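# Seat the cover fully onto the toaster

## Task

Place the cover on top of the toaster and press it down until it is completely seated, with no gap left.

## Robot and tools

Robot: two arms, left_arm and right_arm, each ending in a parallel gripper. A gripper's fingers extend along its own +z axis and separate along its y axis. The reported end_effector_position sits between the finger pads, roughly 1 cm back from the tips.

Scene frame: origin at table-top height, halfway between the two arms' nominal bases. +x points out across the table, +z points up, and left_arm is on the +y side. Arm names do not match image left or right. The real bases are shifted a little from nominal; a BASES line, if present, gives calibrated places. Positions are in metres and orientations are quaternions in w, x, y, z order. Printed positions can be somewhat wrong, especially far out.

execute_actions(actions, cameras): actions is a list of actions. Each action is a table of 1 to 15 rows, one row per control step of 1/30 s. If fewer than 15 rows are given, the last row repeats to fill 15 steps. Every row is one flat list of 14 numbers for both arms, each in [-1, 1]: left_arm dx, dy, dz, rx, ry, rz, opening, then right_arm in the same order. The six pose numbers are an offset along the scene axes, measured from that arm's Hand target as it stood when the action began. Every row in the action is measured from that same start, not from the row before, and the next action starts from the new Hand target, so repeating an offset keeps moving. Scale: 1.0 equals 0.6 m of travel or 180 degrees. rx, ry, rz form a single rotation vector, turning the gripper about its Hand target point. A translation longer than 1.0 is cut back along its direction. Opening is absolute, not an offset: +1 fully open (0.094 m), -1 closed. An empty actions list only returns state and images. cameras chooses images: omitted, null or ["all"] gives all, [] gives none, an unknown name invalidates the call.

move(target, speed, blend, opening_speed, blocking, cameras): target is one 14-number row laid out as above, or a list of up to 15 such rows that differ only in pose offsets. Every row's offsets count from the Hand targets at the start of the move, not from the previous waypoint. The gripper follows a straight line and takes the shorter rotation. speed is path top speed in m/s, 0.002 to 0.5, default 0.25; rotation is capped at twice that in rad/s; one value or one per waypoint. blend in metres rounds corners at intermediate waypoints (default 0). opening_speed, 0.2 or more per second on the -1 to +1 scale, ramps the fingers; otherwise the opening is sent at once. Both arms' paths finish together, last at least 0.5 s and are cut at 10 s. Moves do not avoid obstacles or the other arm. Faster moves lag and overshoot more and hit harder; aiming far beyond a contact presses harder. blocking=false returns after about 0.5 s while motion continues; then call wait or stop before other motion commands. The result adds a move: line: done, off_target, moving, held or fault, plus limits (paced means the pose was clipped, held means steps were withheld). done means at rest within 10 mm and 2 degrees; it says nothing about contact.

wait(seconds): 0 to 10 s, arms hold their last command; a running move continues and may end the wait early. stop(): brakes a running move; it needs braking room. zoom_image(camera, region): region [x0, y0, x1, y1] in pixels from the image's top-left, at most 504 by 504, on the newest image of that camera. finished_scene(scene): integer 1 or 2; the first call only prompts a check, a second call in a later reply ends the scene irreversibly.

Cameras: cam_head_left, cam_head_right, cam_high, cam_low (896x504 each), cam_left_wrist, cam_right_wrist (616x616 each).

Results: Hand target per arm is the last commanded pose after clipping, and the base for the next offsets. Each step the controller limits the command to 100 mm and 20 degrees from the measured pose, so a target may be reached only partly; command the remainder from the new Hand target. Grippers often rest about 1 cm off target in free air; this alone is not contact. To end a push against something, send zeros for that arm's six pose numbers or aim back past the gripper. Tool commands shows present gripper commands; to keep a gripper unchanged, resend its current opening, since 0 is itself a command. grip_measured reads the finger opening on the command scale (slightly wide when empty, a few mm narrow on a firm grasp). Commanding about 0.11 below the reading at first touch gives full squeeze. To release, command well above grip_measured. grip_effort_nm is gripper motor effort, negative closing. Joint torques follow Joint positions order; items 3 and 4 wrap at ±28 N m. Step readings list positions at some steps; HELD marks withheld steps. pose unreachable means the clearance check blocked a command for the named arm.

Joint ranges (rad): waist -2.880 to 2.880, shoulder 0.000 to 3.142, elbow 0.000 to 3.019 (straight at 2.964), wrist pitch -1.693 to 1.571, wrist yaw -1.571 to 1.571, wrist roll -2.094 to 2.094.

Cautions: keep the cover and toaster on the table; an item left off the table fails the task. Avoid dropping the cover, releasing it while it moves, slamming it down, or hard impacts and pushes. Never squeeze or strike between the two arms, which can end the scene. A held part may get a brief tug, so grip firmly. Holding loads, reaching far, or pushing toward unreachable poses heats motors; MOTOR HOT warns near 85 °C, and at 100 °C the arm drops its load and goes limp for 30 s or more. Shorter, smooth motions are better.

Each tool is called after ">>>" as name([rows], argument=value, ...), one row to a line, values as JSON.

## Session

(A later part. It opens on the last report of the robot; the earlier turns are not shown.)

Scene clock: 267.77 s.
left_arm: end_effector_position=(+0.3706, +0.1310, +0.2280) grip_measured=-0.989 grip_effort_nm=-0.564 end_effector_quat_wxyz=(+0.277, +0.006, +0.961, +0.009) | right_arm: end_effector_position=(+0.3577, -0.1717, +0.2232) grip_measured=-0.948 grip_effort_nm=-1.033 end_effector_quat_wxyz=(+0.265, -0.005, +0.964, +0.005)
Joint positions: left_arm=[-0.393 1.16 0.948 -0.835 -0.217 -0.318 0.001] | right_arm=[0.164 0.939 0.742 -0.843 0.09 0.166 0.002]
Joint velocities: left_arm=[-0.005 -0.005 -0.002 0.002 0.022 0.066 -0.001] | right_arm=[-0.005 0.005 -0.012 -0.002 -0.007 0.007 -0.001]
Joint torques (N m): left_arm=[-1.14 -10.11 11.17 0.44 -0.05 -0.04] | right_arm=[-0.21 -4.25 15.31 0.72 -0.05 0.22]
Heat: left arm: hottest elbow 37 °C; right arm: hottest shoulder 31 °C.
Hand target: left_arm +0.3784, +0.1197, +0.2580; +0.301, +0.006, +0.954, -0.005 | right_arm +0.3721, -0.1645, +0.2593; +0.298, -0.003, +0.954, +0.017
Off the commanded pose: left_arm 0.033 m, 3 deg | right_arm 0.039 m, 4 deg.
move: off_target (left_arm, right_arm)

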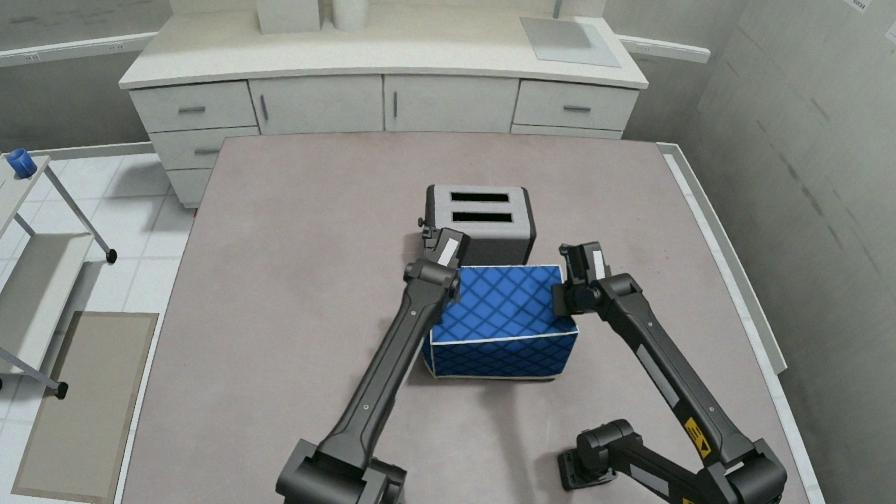

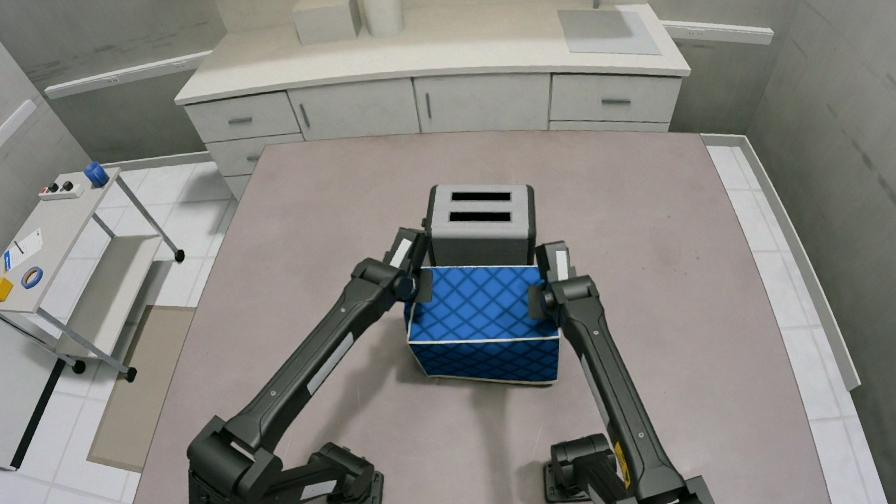

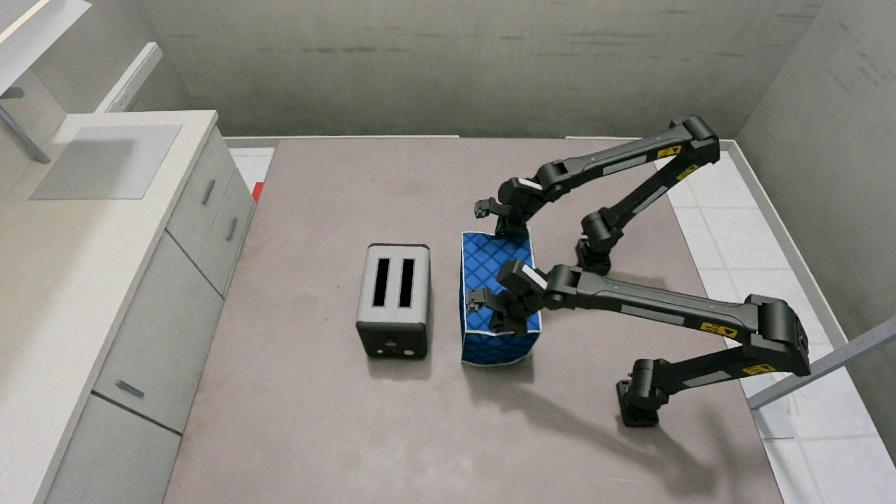

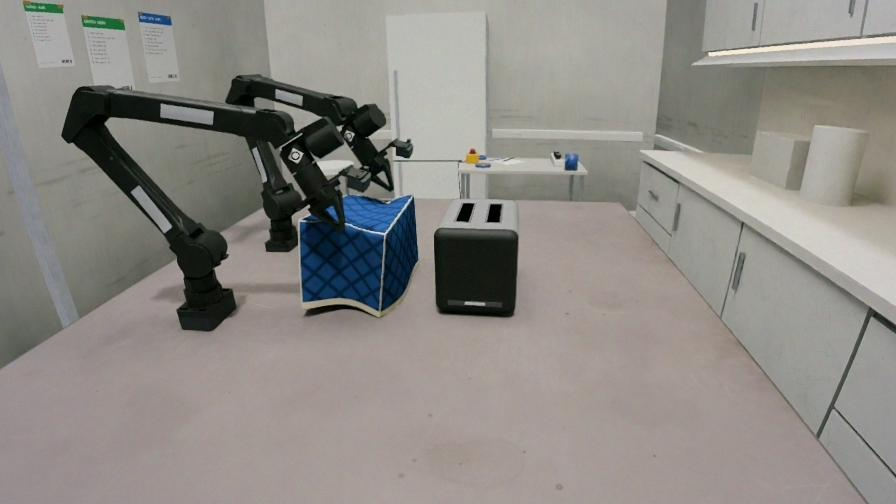

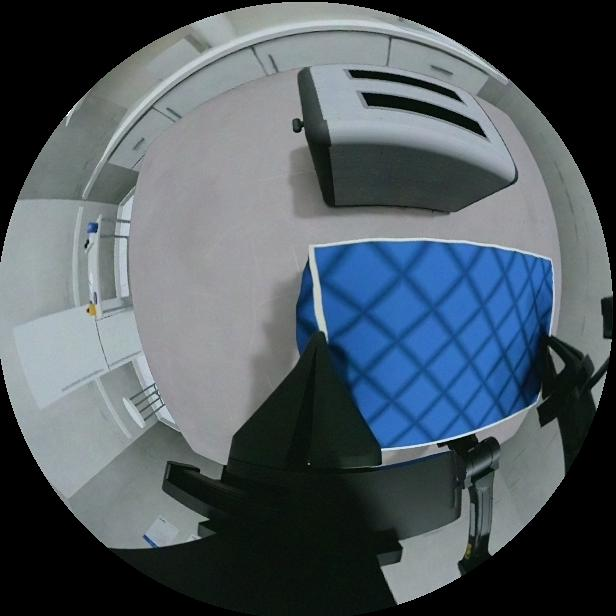

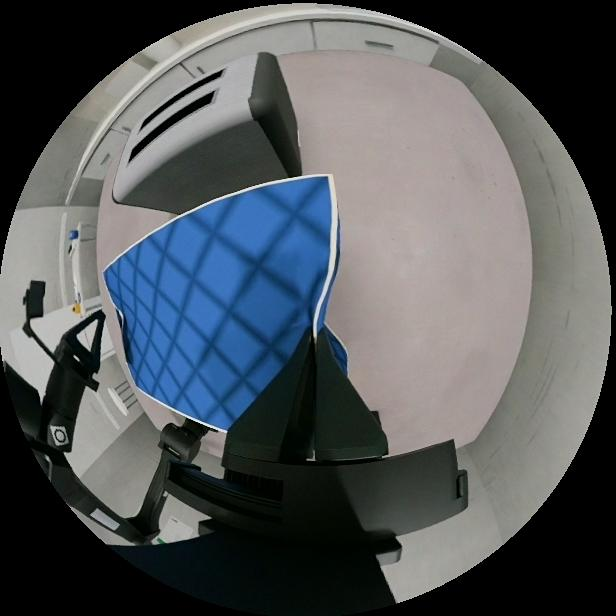

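>>> move(target=[0,0,0.06,0,0,0,-1,0,0,0.06,0,0,0,-1], speed=0.06)

Scene clock: 281.00 s.
left_arm: end_effector_position=(+0.3725, +0.1296, +0.2629) grip_measured=-0.989 grip_effort_nm=-0.564 end_effector_quat_wxyz=(+0.277, +0.006, +0.961, +0.009) | right_arm: end_effector_position=(+0.3597, -0.1710, +0.2571) grip_measured=-0.948 grip_effort_nm=-1.043 end_effector_quat_wxyz=(+0.263, -0.005, +0.965, +0.005)
Joint positions: left_arm=[-0.395 1.151 1.034 -0.932 -0.217 -0.32 0.001] | right_arm=[0.164 0.932 0.829 -0.942 0.088 0.166 0.002]
Joint velocities: left_arm=[-0.015 -0.005 -0.017 -0.002 -0.022 0.007 0.001] | right_arm=[0.005 -0.015 -0.012 -0.002 0.037 -0.007 -0.001]
Joint torques (N m): left_arm=[-1.03 -9.93 11.41 0.32 -0.07 -0.06] | right_arm=[-0.26 -4.37 15.73 0.75 -0.01 0.24]
Heat: left arm: hottest elbow 40 °C; right arm: hottest shoulder 31 °C.
Hand target: left_arm +0.3784, +0.1190, +0.2939; +0.301, +0.006, +0.954, -0.005 | right_arm +0.3726, -0.1644, +0.2953; +0.298, -0.003, +0.954, +0.017
Off the commanded pose: left_arm 0.033 m, 3 deg | right_arm 0.041 m, 4 deg.
move: off_target (left_arm, right_arm)

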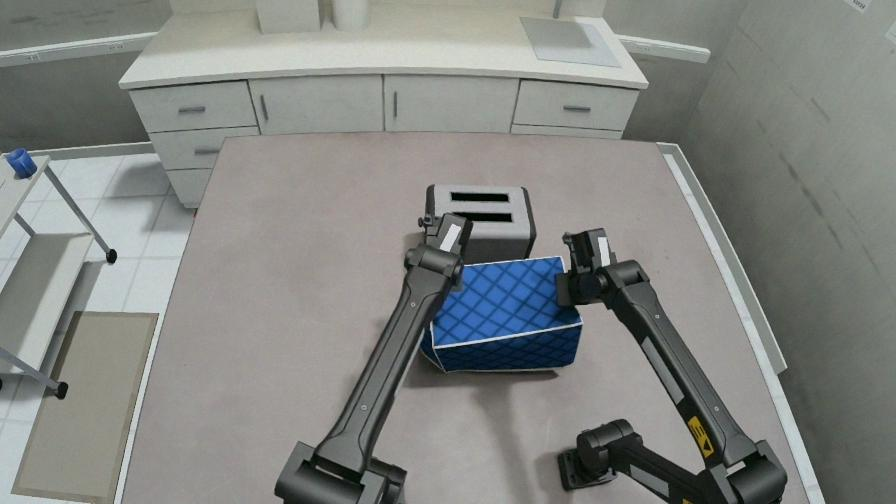

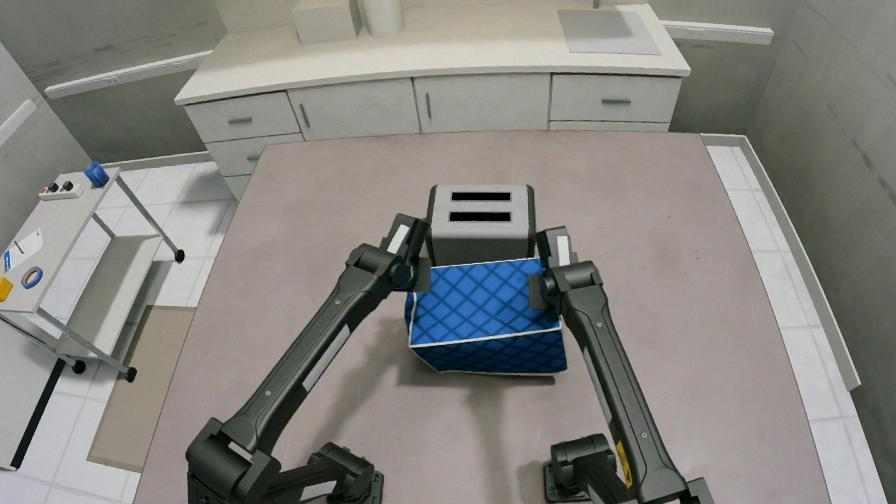

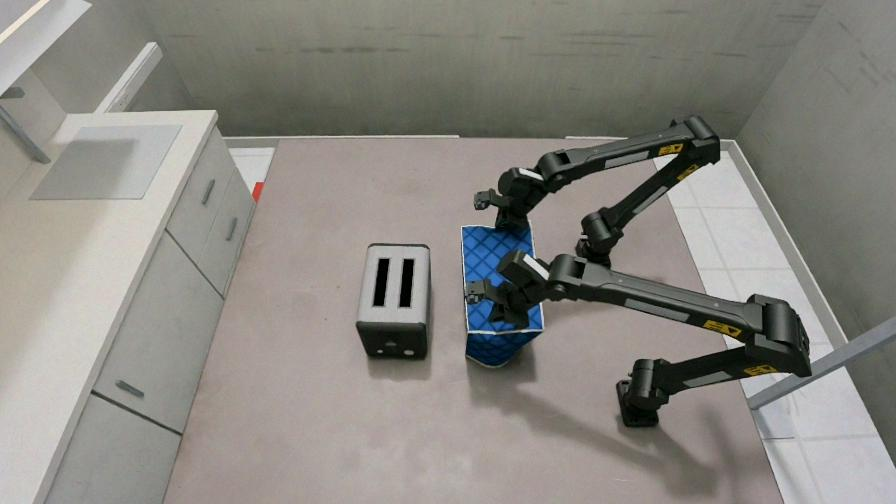

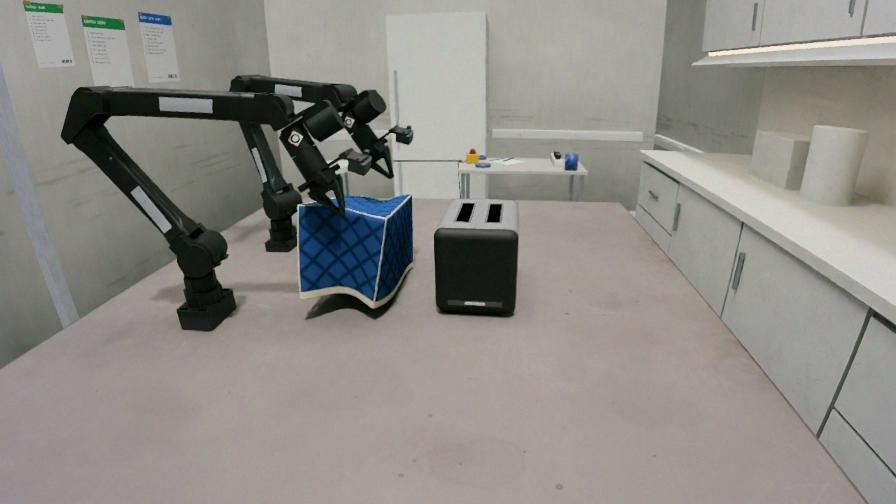

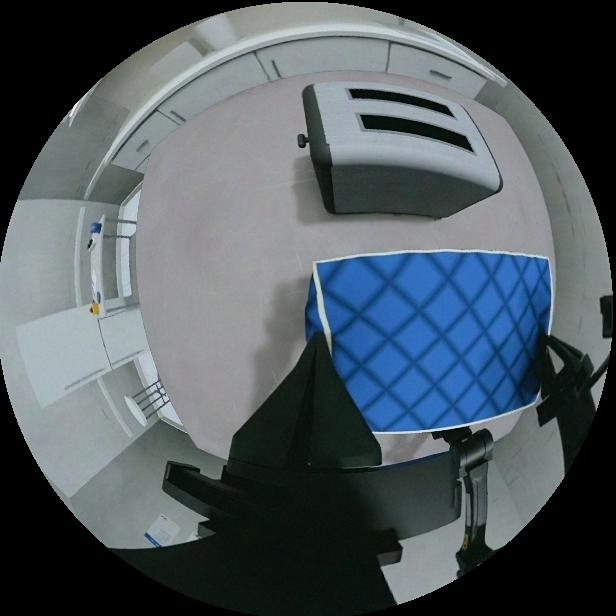

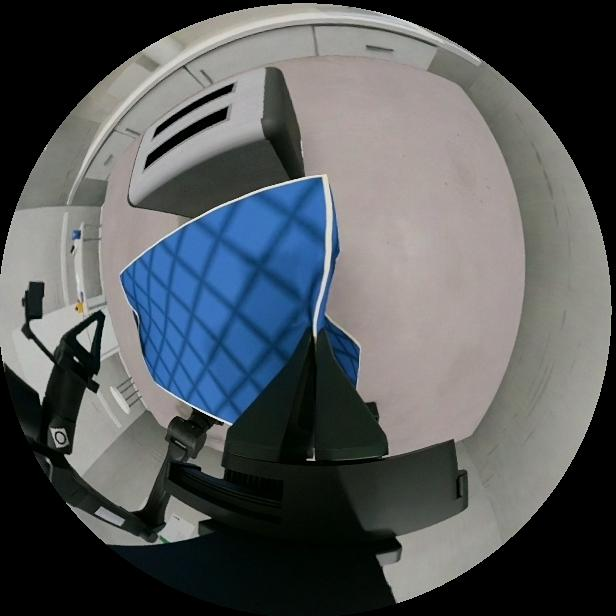

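>>> move(target=[0,0,0.15,0,0,0,-1,0,0,0.15,0,0,0,-1], speed=0.08, cameras=["cam_low"])

>>> move(target=[0,0,0.15,0,0,0,-1,0,0,0.15,0,0,0,-1], speed=0.08)

Scene clock: 286.57 s.
left_arm: end_effector_position=(+0.3739, +0.1267, +0.3614) grip_measured=-0.989 grip_effort_nm=-0.554 end_effector_quat_wxyz=(+0.285, +0.005, +0.958, +0.004) | right_arm: end_effector_position=(+0.3626, -0.1703, +0.3562) grip_measured=-0.948 grip_effort_nm=-1.043 end_effector_quat_wxyz=(+0.276, -0.005, +0.961, +0.008)
Joint positions: left_arm=[-0.4 1.149 1.284 -1.165 -0.217 -0.323 0.001] | right_arm=[0.164 0.93 1.08 -1.167 0.088 0.166 0.002]
Joint velocities: left_arm=[-0.005 -0.005 -0.007 -0.027 -0.081 -0.081 0] | right_arm=[0.005 -0.005 -0.012 0.012 -0.022 -0.007 0]
Joint torques (N m): left_arm=[-1.38 -8.23 11.49 0.36 -0.2 -0.02] | right_arm=[-0.21 -2.43 15.8 0.88 0.03 0.23]
Heat: left arm: hottest elbow 39 °C; right arm: hottest elbow 32 °C.
Hand target: left_arm +0.3782, +0.1174, +0.3840; +0.301, +0.006, +0.954, -0.005 | right_arm +0.3739, -0.1641, +0.3852; +0.298, -0.003, +0.954, +0.016
Off the commanded pose: left_arm 0.024 m, 2 deg | right_arm 0.031 m, 3 deg.
move: off_target (left_arm, right_arm)
Images, in order (width x height): cam_low 896x504.

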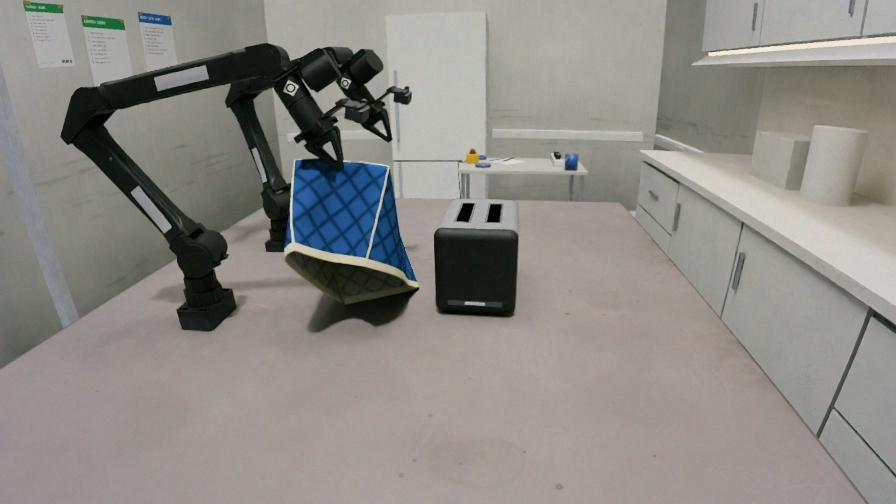

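Scene clock: 288.47 s.
left_arm: end_effector_position=(+0.3747, +0.1241, +0.4578) grip_measured=-0.989 grip_effort_nm=-0.569 end_effector_quat_wxyz=(+0.290, +0.005, +0.957, +0.001) | right_arm: end_effector_position=(+0.3673, -0.1694, +0.4480) grip_measured=-0.949 grip_effort_nm=-1.038 end_effector_quat_wxyz=(+0.276, -0.005, +0.961, +0.008)
Joint positions: left_arm=[-0.405 1.21 1.589 -1.398 -0.217 -0.328 0] | right_arm=[0.164 1.004 1.37 -1.383 0.088 0.166 0.002]
Joint velocities: left_arm=[-0.005 0.005 -0.012 -0.012 -0.081 -0.081 -0.002] | right_arm=[-0.015 0.005 -0.007 0.017 -0.007 -0.037 0]
Joint torques (N m): left_arm=[-1.32 -8.12 10.91 0.44 -0.25 -0.04] | right_arm=[-0.15 -2.84 15.43 0.84 0.04 0.24]
Heat: left arm: hottest elbow 39 °C; right arm: hottest elbow 32 °C.
Hand target: left_arm +0.3781, +0.1157, +0.4742; +0.301, +0.006, +0.954, -0.005 | right_arm +0.3753, -0.1637, +0.4752; +0.298, -0.003, +0.954, +0.017
Off the commanded pose: left_arm 0.018 m, 1 deg | right_arm 0.028 m, 3 deg.
move: off_target (left_arm, right_arm)

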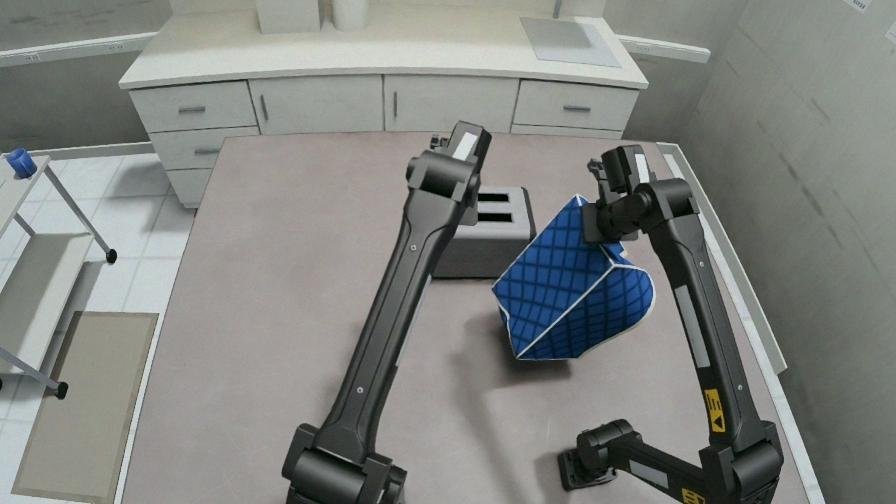

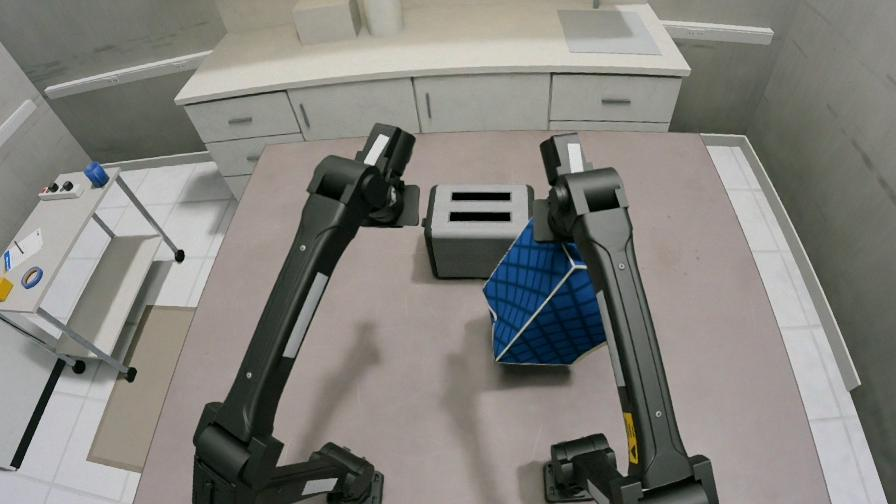

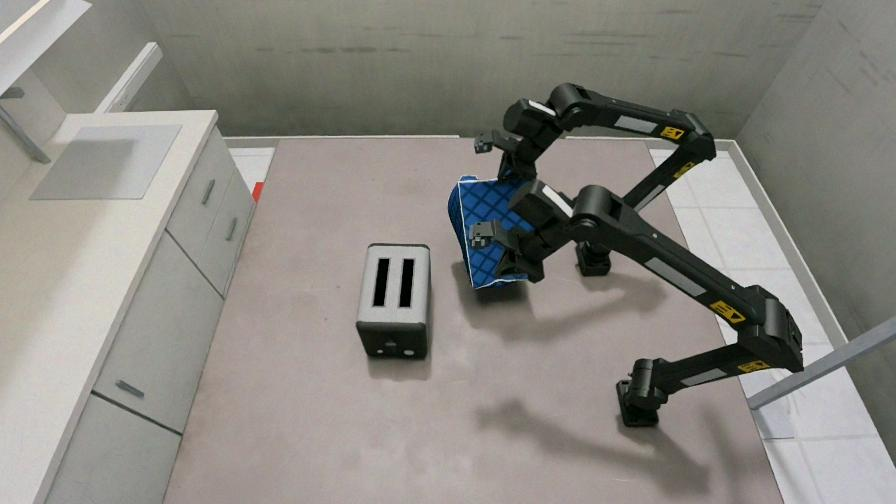

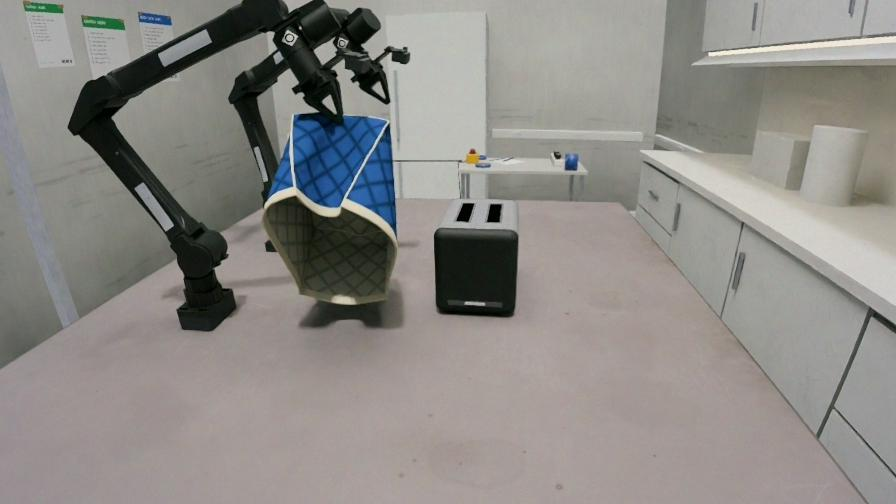

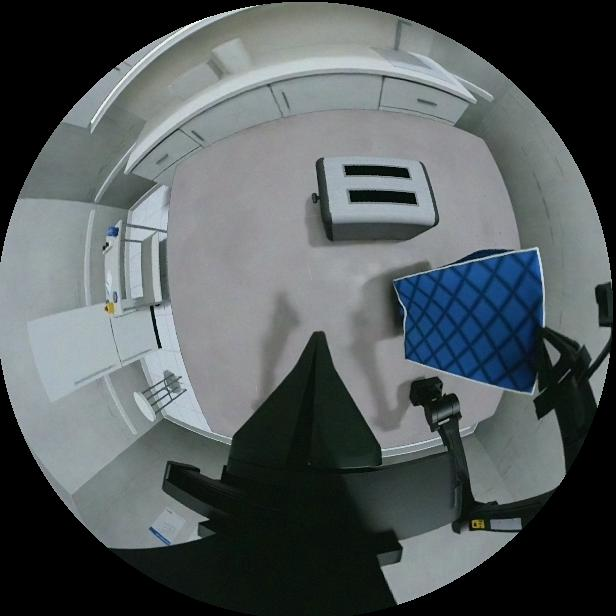

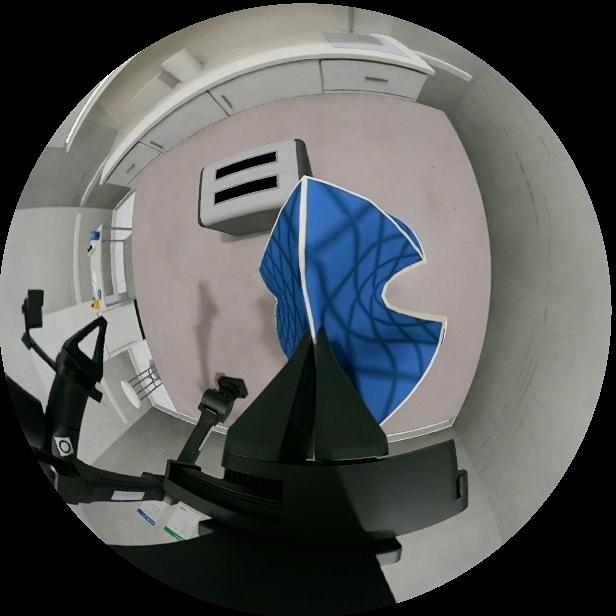

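>>> move(target=[0,0,0,0,0,0,0.9,0,0,-0.443,0,0,0,-1], speed=0.1)

Scene clock: 296.07 s.
left_arm: end_effector_position=(+0.3746, +0.1242, +0.4577) grip_measured=+0.898 grip_effort_nm=0.105 end_effector_quat_wxyz=(+0.290, +0.005, +0.957, +0.001) | right_arm: end_effector_position=(+0.3732, -0.1682, +0.2218) grip_measured=-0.949 grip_effort_nm=-1.038 end_effector_quat_wxyz=(+0.309, -0.003, +0.951, +0.015)
Joint positions: left_arm=[-0.405 1.21 1.589 -1.399 -0.217 -0.328 0.089] | right_arm=[0.164 0.938 0.704 -0.713 0.088 0.166 0.002]
Joint velocities: left_arm=[-0.024 -0.005 -0.002 0.027 0.007 -0.037 0.002] | right_arm=[-0.015 -0.015 -0.002 0.007 -0.066 0.022 0]
Joint torques (N m): left_arm=[-1.61 -7.88 10.88 0.44 -0.28 -0.05] | right_arm=[-0.21 -1.96 8.61 1.39 0.06 0.23]
Heat: left arm: hottest elbow 38 °C; right arm: hottest elbow 32 °C.
Hand target: left_arm +0.3781, +0.1157, +0.4742; +0.301, +0.006, +0.954, -0.005 | right_arm +0.3714, -0.1647, +0.2095; +0.298, -0.003, +0.954, +0.017
Off the commanded pose: left_arm 0.019 m, 1 deg | right_arm 0.013 m, 1 deg.
move: off_target (left_arm, right_arm)

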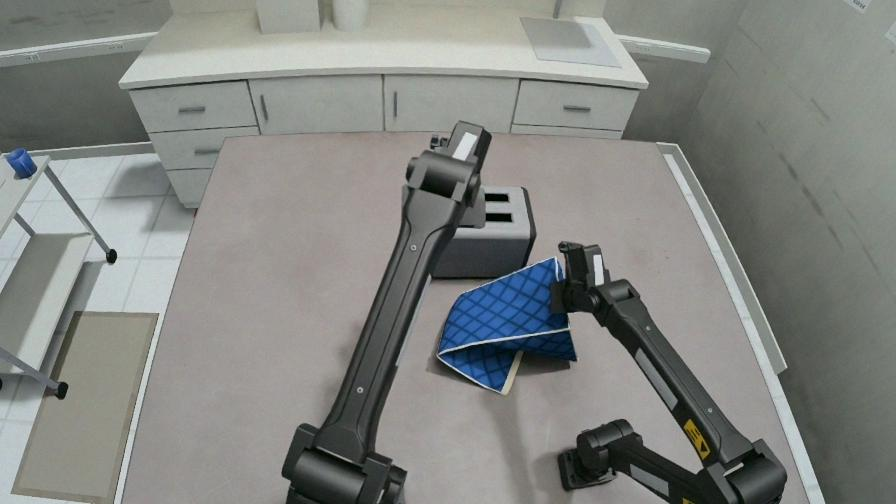

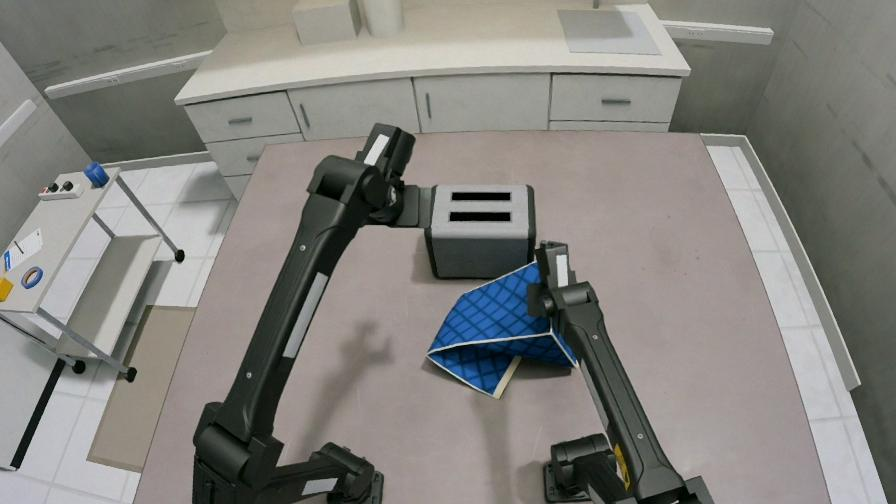

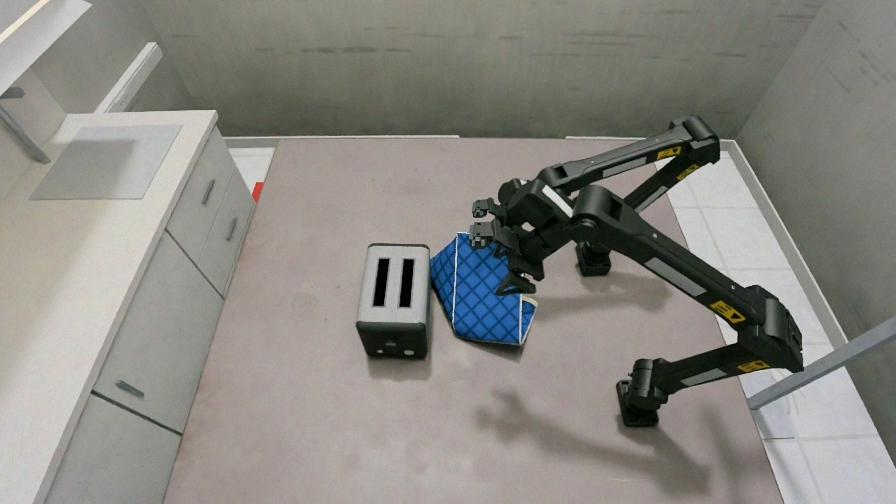

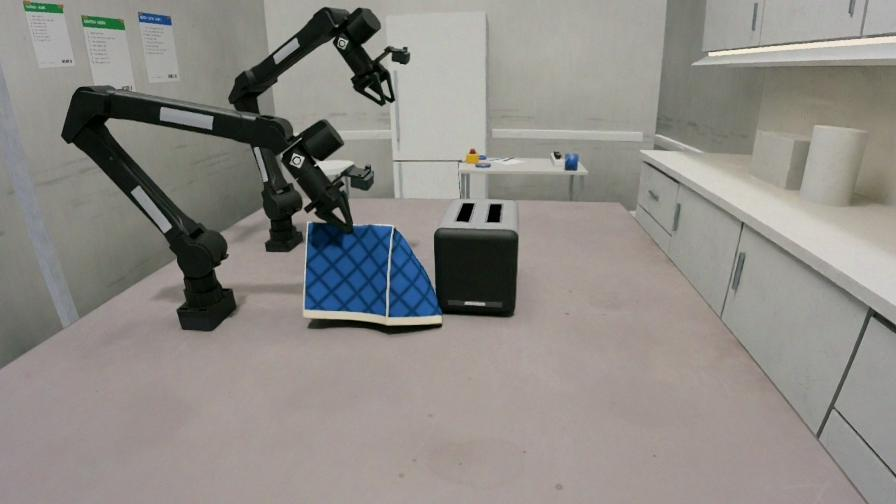

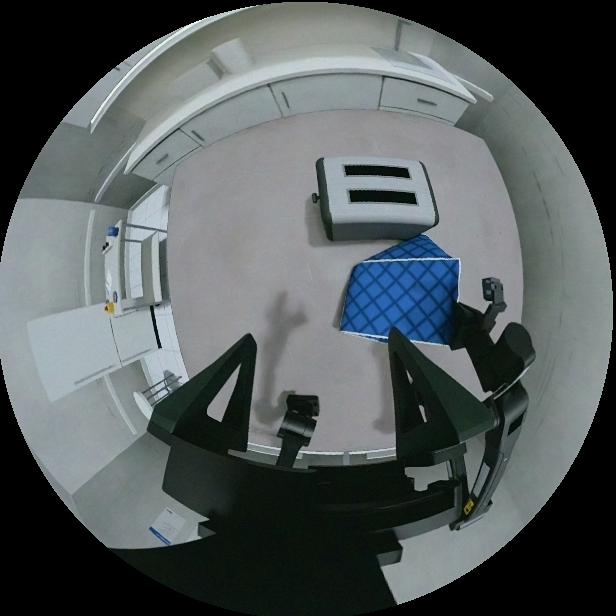

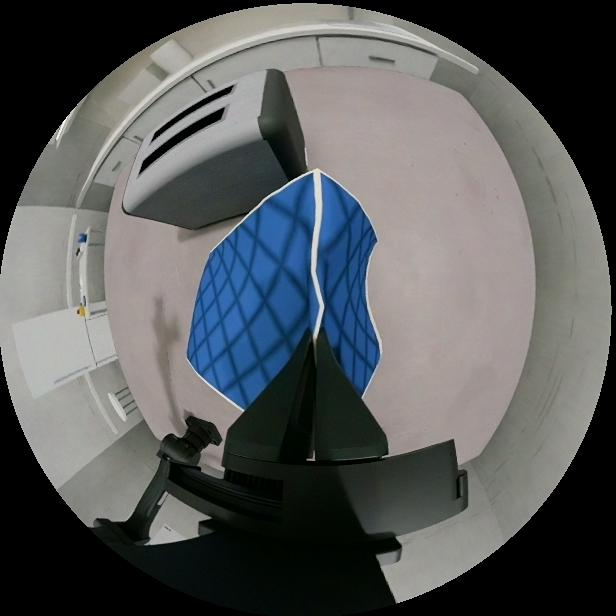

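>>> move(target=[0,0,-0.15,0,0,0,0.9,0,0,0,0,0,0,-0.2], speed=0.15, cameras=[])

>>> move(target=[0,0,-0.1,0,0,0,0.9,0,0,0.13,0,0,0,0.9], speed=0.12)

Scene clock: 301.33 s.
left_arm: end_effector_position=(+0.3792, +0.1222, +0.3721) grip_measured=+0.898 grip_effort_nm=0.110 end_effector_quat_wxyz=(+0.283, +0.006, +0.959, +0.004) | right_arm: end_effector_position=(+0.3733, -0.1682, +0.2219) grip_measured=-0.202 grip_effort_nm=0.090 end_effector_quat_wxyz=(+0.309, -0.003, +0.951, +0.015)
Joint positions: left_arm=[-0.405 1.173 1.332 -1.195 -0.217 -0.328 0.089] | right_arm=[0.164 0.938 0.704 -0.713 0.088 0.166 0.037]
Joint velocities: left_arm=[-0.005 -0.005 0.007 -0.012 0.022 0.066 0] | right_arm=[-0.005 -0.005 -0.027 -0.007 0.037 -0.022 -0.001]
Joint torques (N m): left_arm=[-1.08 -10.58 8.16 1.37 -0.17 -0.02] | right_arm=[-0.32 -2.08 8.59 1.35 0.07 0.24]
Heat: left arm: hottest elbow 38 °C; right arm: hottest elbow 32 °C.
Hand target: left_arm +0.3783, +0.1173, +0.3838; +0.301, +0.006, +0.954, -0.005 | right_arm +0.3714, -0.1647, +0.2095; +0.298, -0.003, +0.954, +0.017
Off the commanded pose: left_arm 0.014 m, 2 deg | right_arm 0.013 m, 1 deg.
move: off_target (left_arm, right_arm)
No camera images: "cameras" was empty.

Scene clock: 302.70 s.
left_arm: end_effector_position=(+0.3780, +0.1227, +0.3112) grip_measured=+0.898 grip_effort_nm=0.100 end_effector_quat_wxyz=(+0.282, +0.006, +0.959, +0.004) | right_arm: end_effector_position=(+0.3604, -0.1708, +0.2548) grip_measured=+0.898 grip_effort_nm=0.085 end_effector_quat_wxyz=(+0.269, -0.005, +0.963, +0.007)
Joint positions: left_arm=[-0.405 1.157 1.161 -1.041 -0.217 -0.328 0.089] | right_arm=[0.164 0.927 0.816 -0.921 0.088 0.166 0.089]
Joint velocities: left_arm=[-0.005 -0.015 0.002 0.012 -0.037 0.022 0] | right_arm=[-0.005 -0.005 -0.002 0.002 -0.022 -0.007 -0.001]
Joint torques (N m): left_arm=[-0.67 -10.75 8.25 1.5 -0.11 0.01] | right_arm=[-0.32 -3.9 15.2 0.85 0.03 0.23]
Heat: left arm: hottest elbow 38 °C; right arm: hottest elbow 33 °C.
Hand target: left_arm +0.3783, +0.1184, +0.3239; +0.301, +0.006, +0.954, -0.005 | right_arm +0.3725, -0.1644, +0.2873; +0.298, -0.003, +0.954, +0.016
Off the commanded pose: left_arm 0.014 m, 2 deg | right_arm 0.035 m, 4 deg.
move: off_target (left_arm, right_arm)

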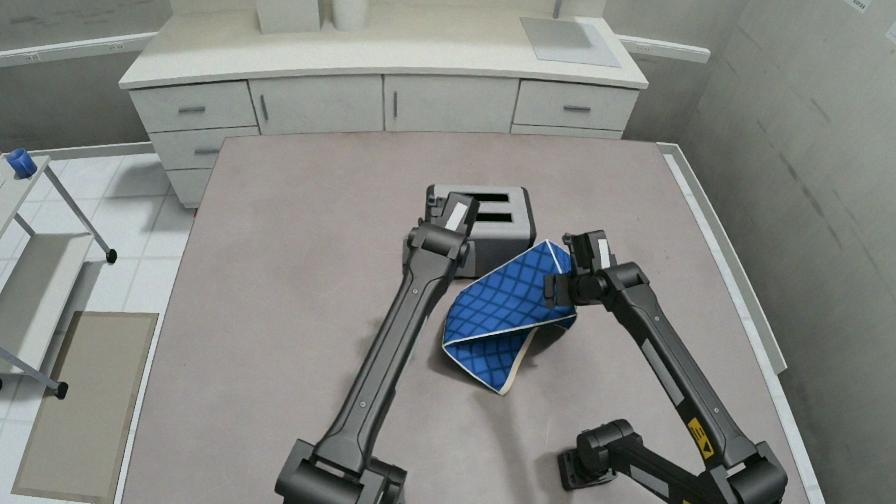

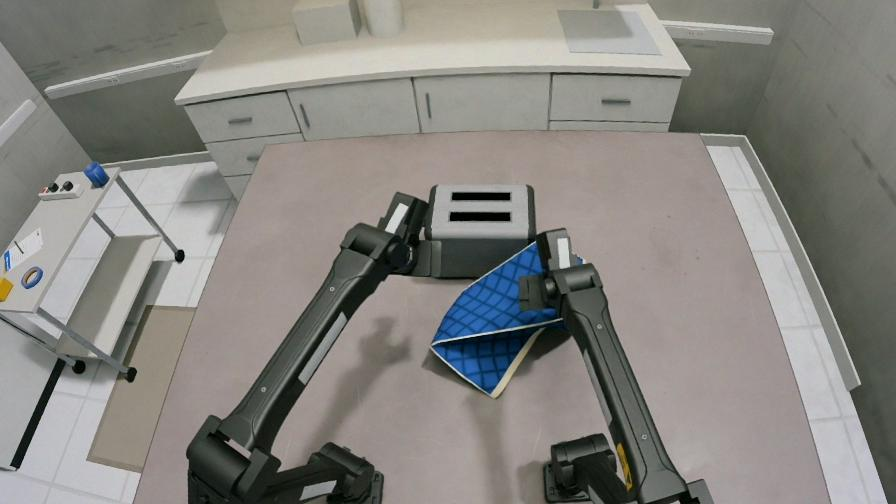

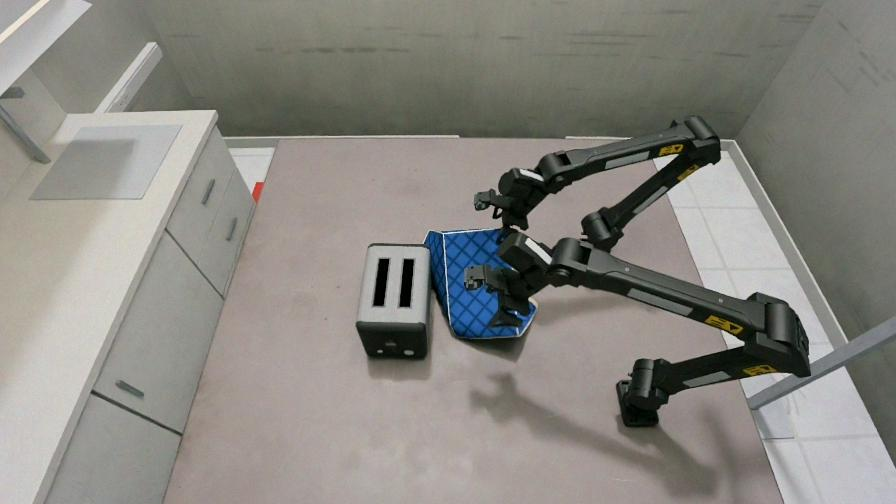

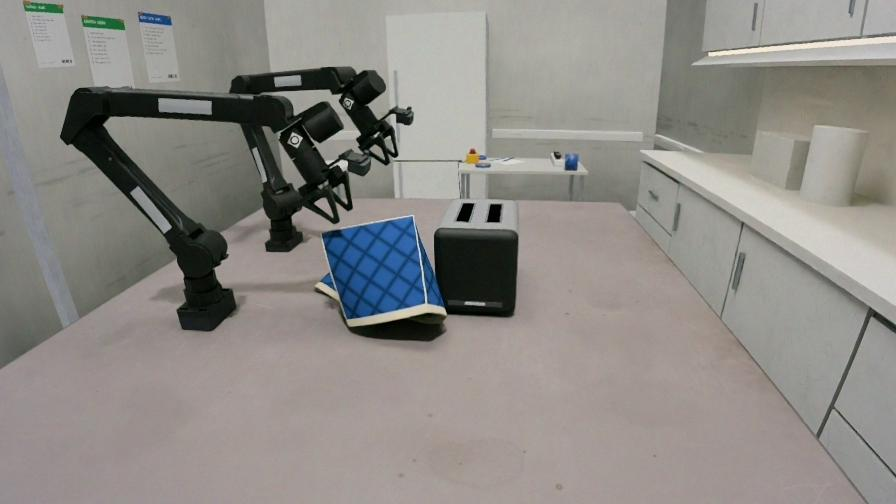

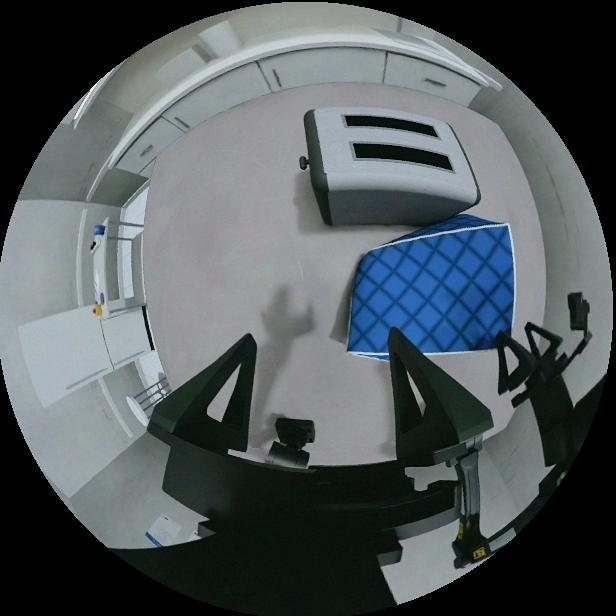

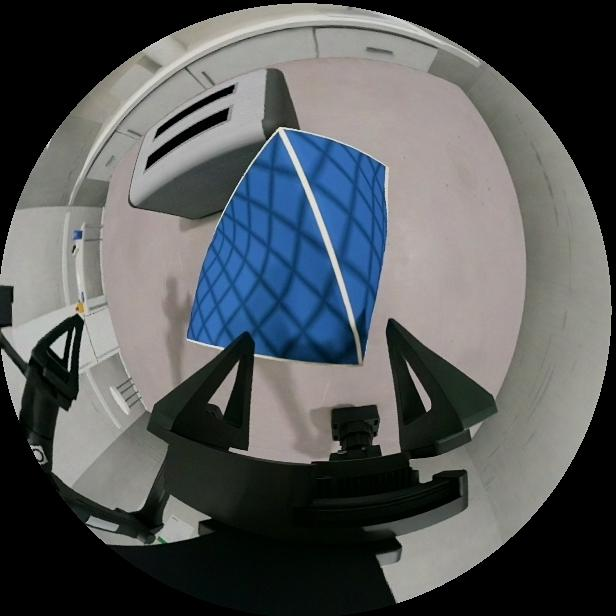

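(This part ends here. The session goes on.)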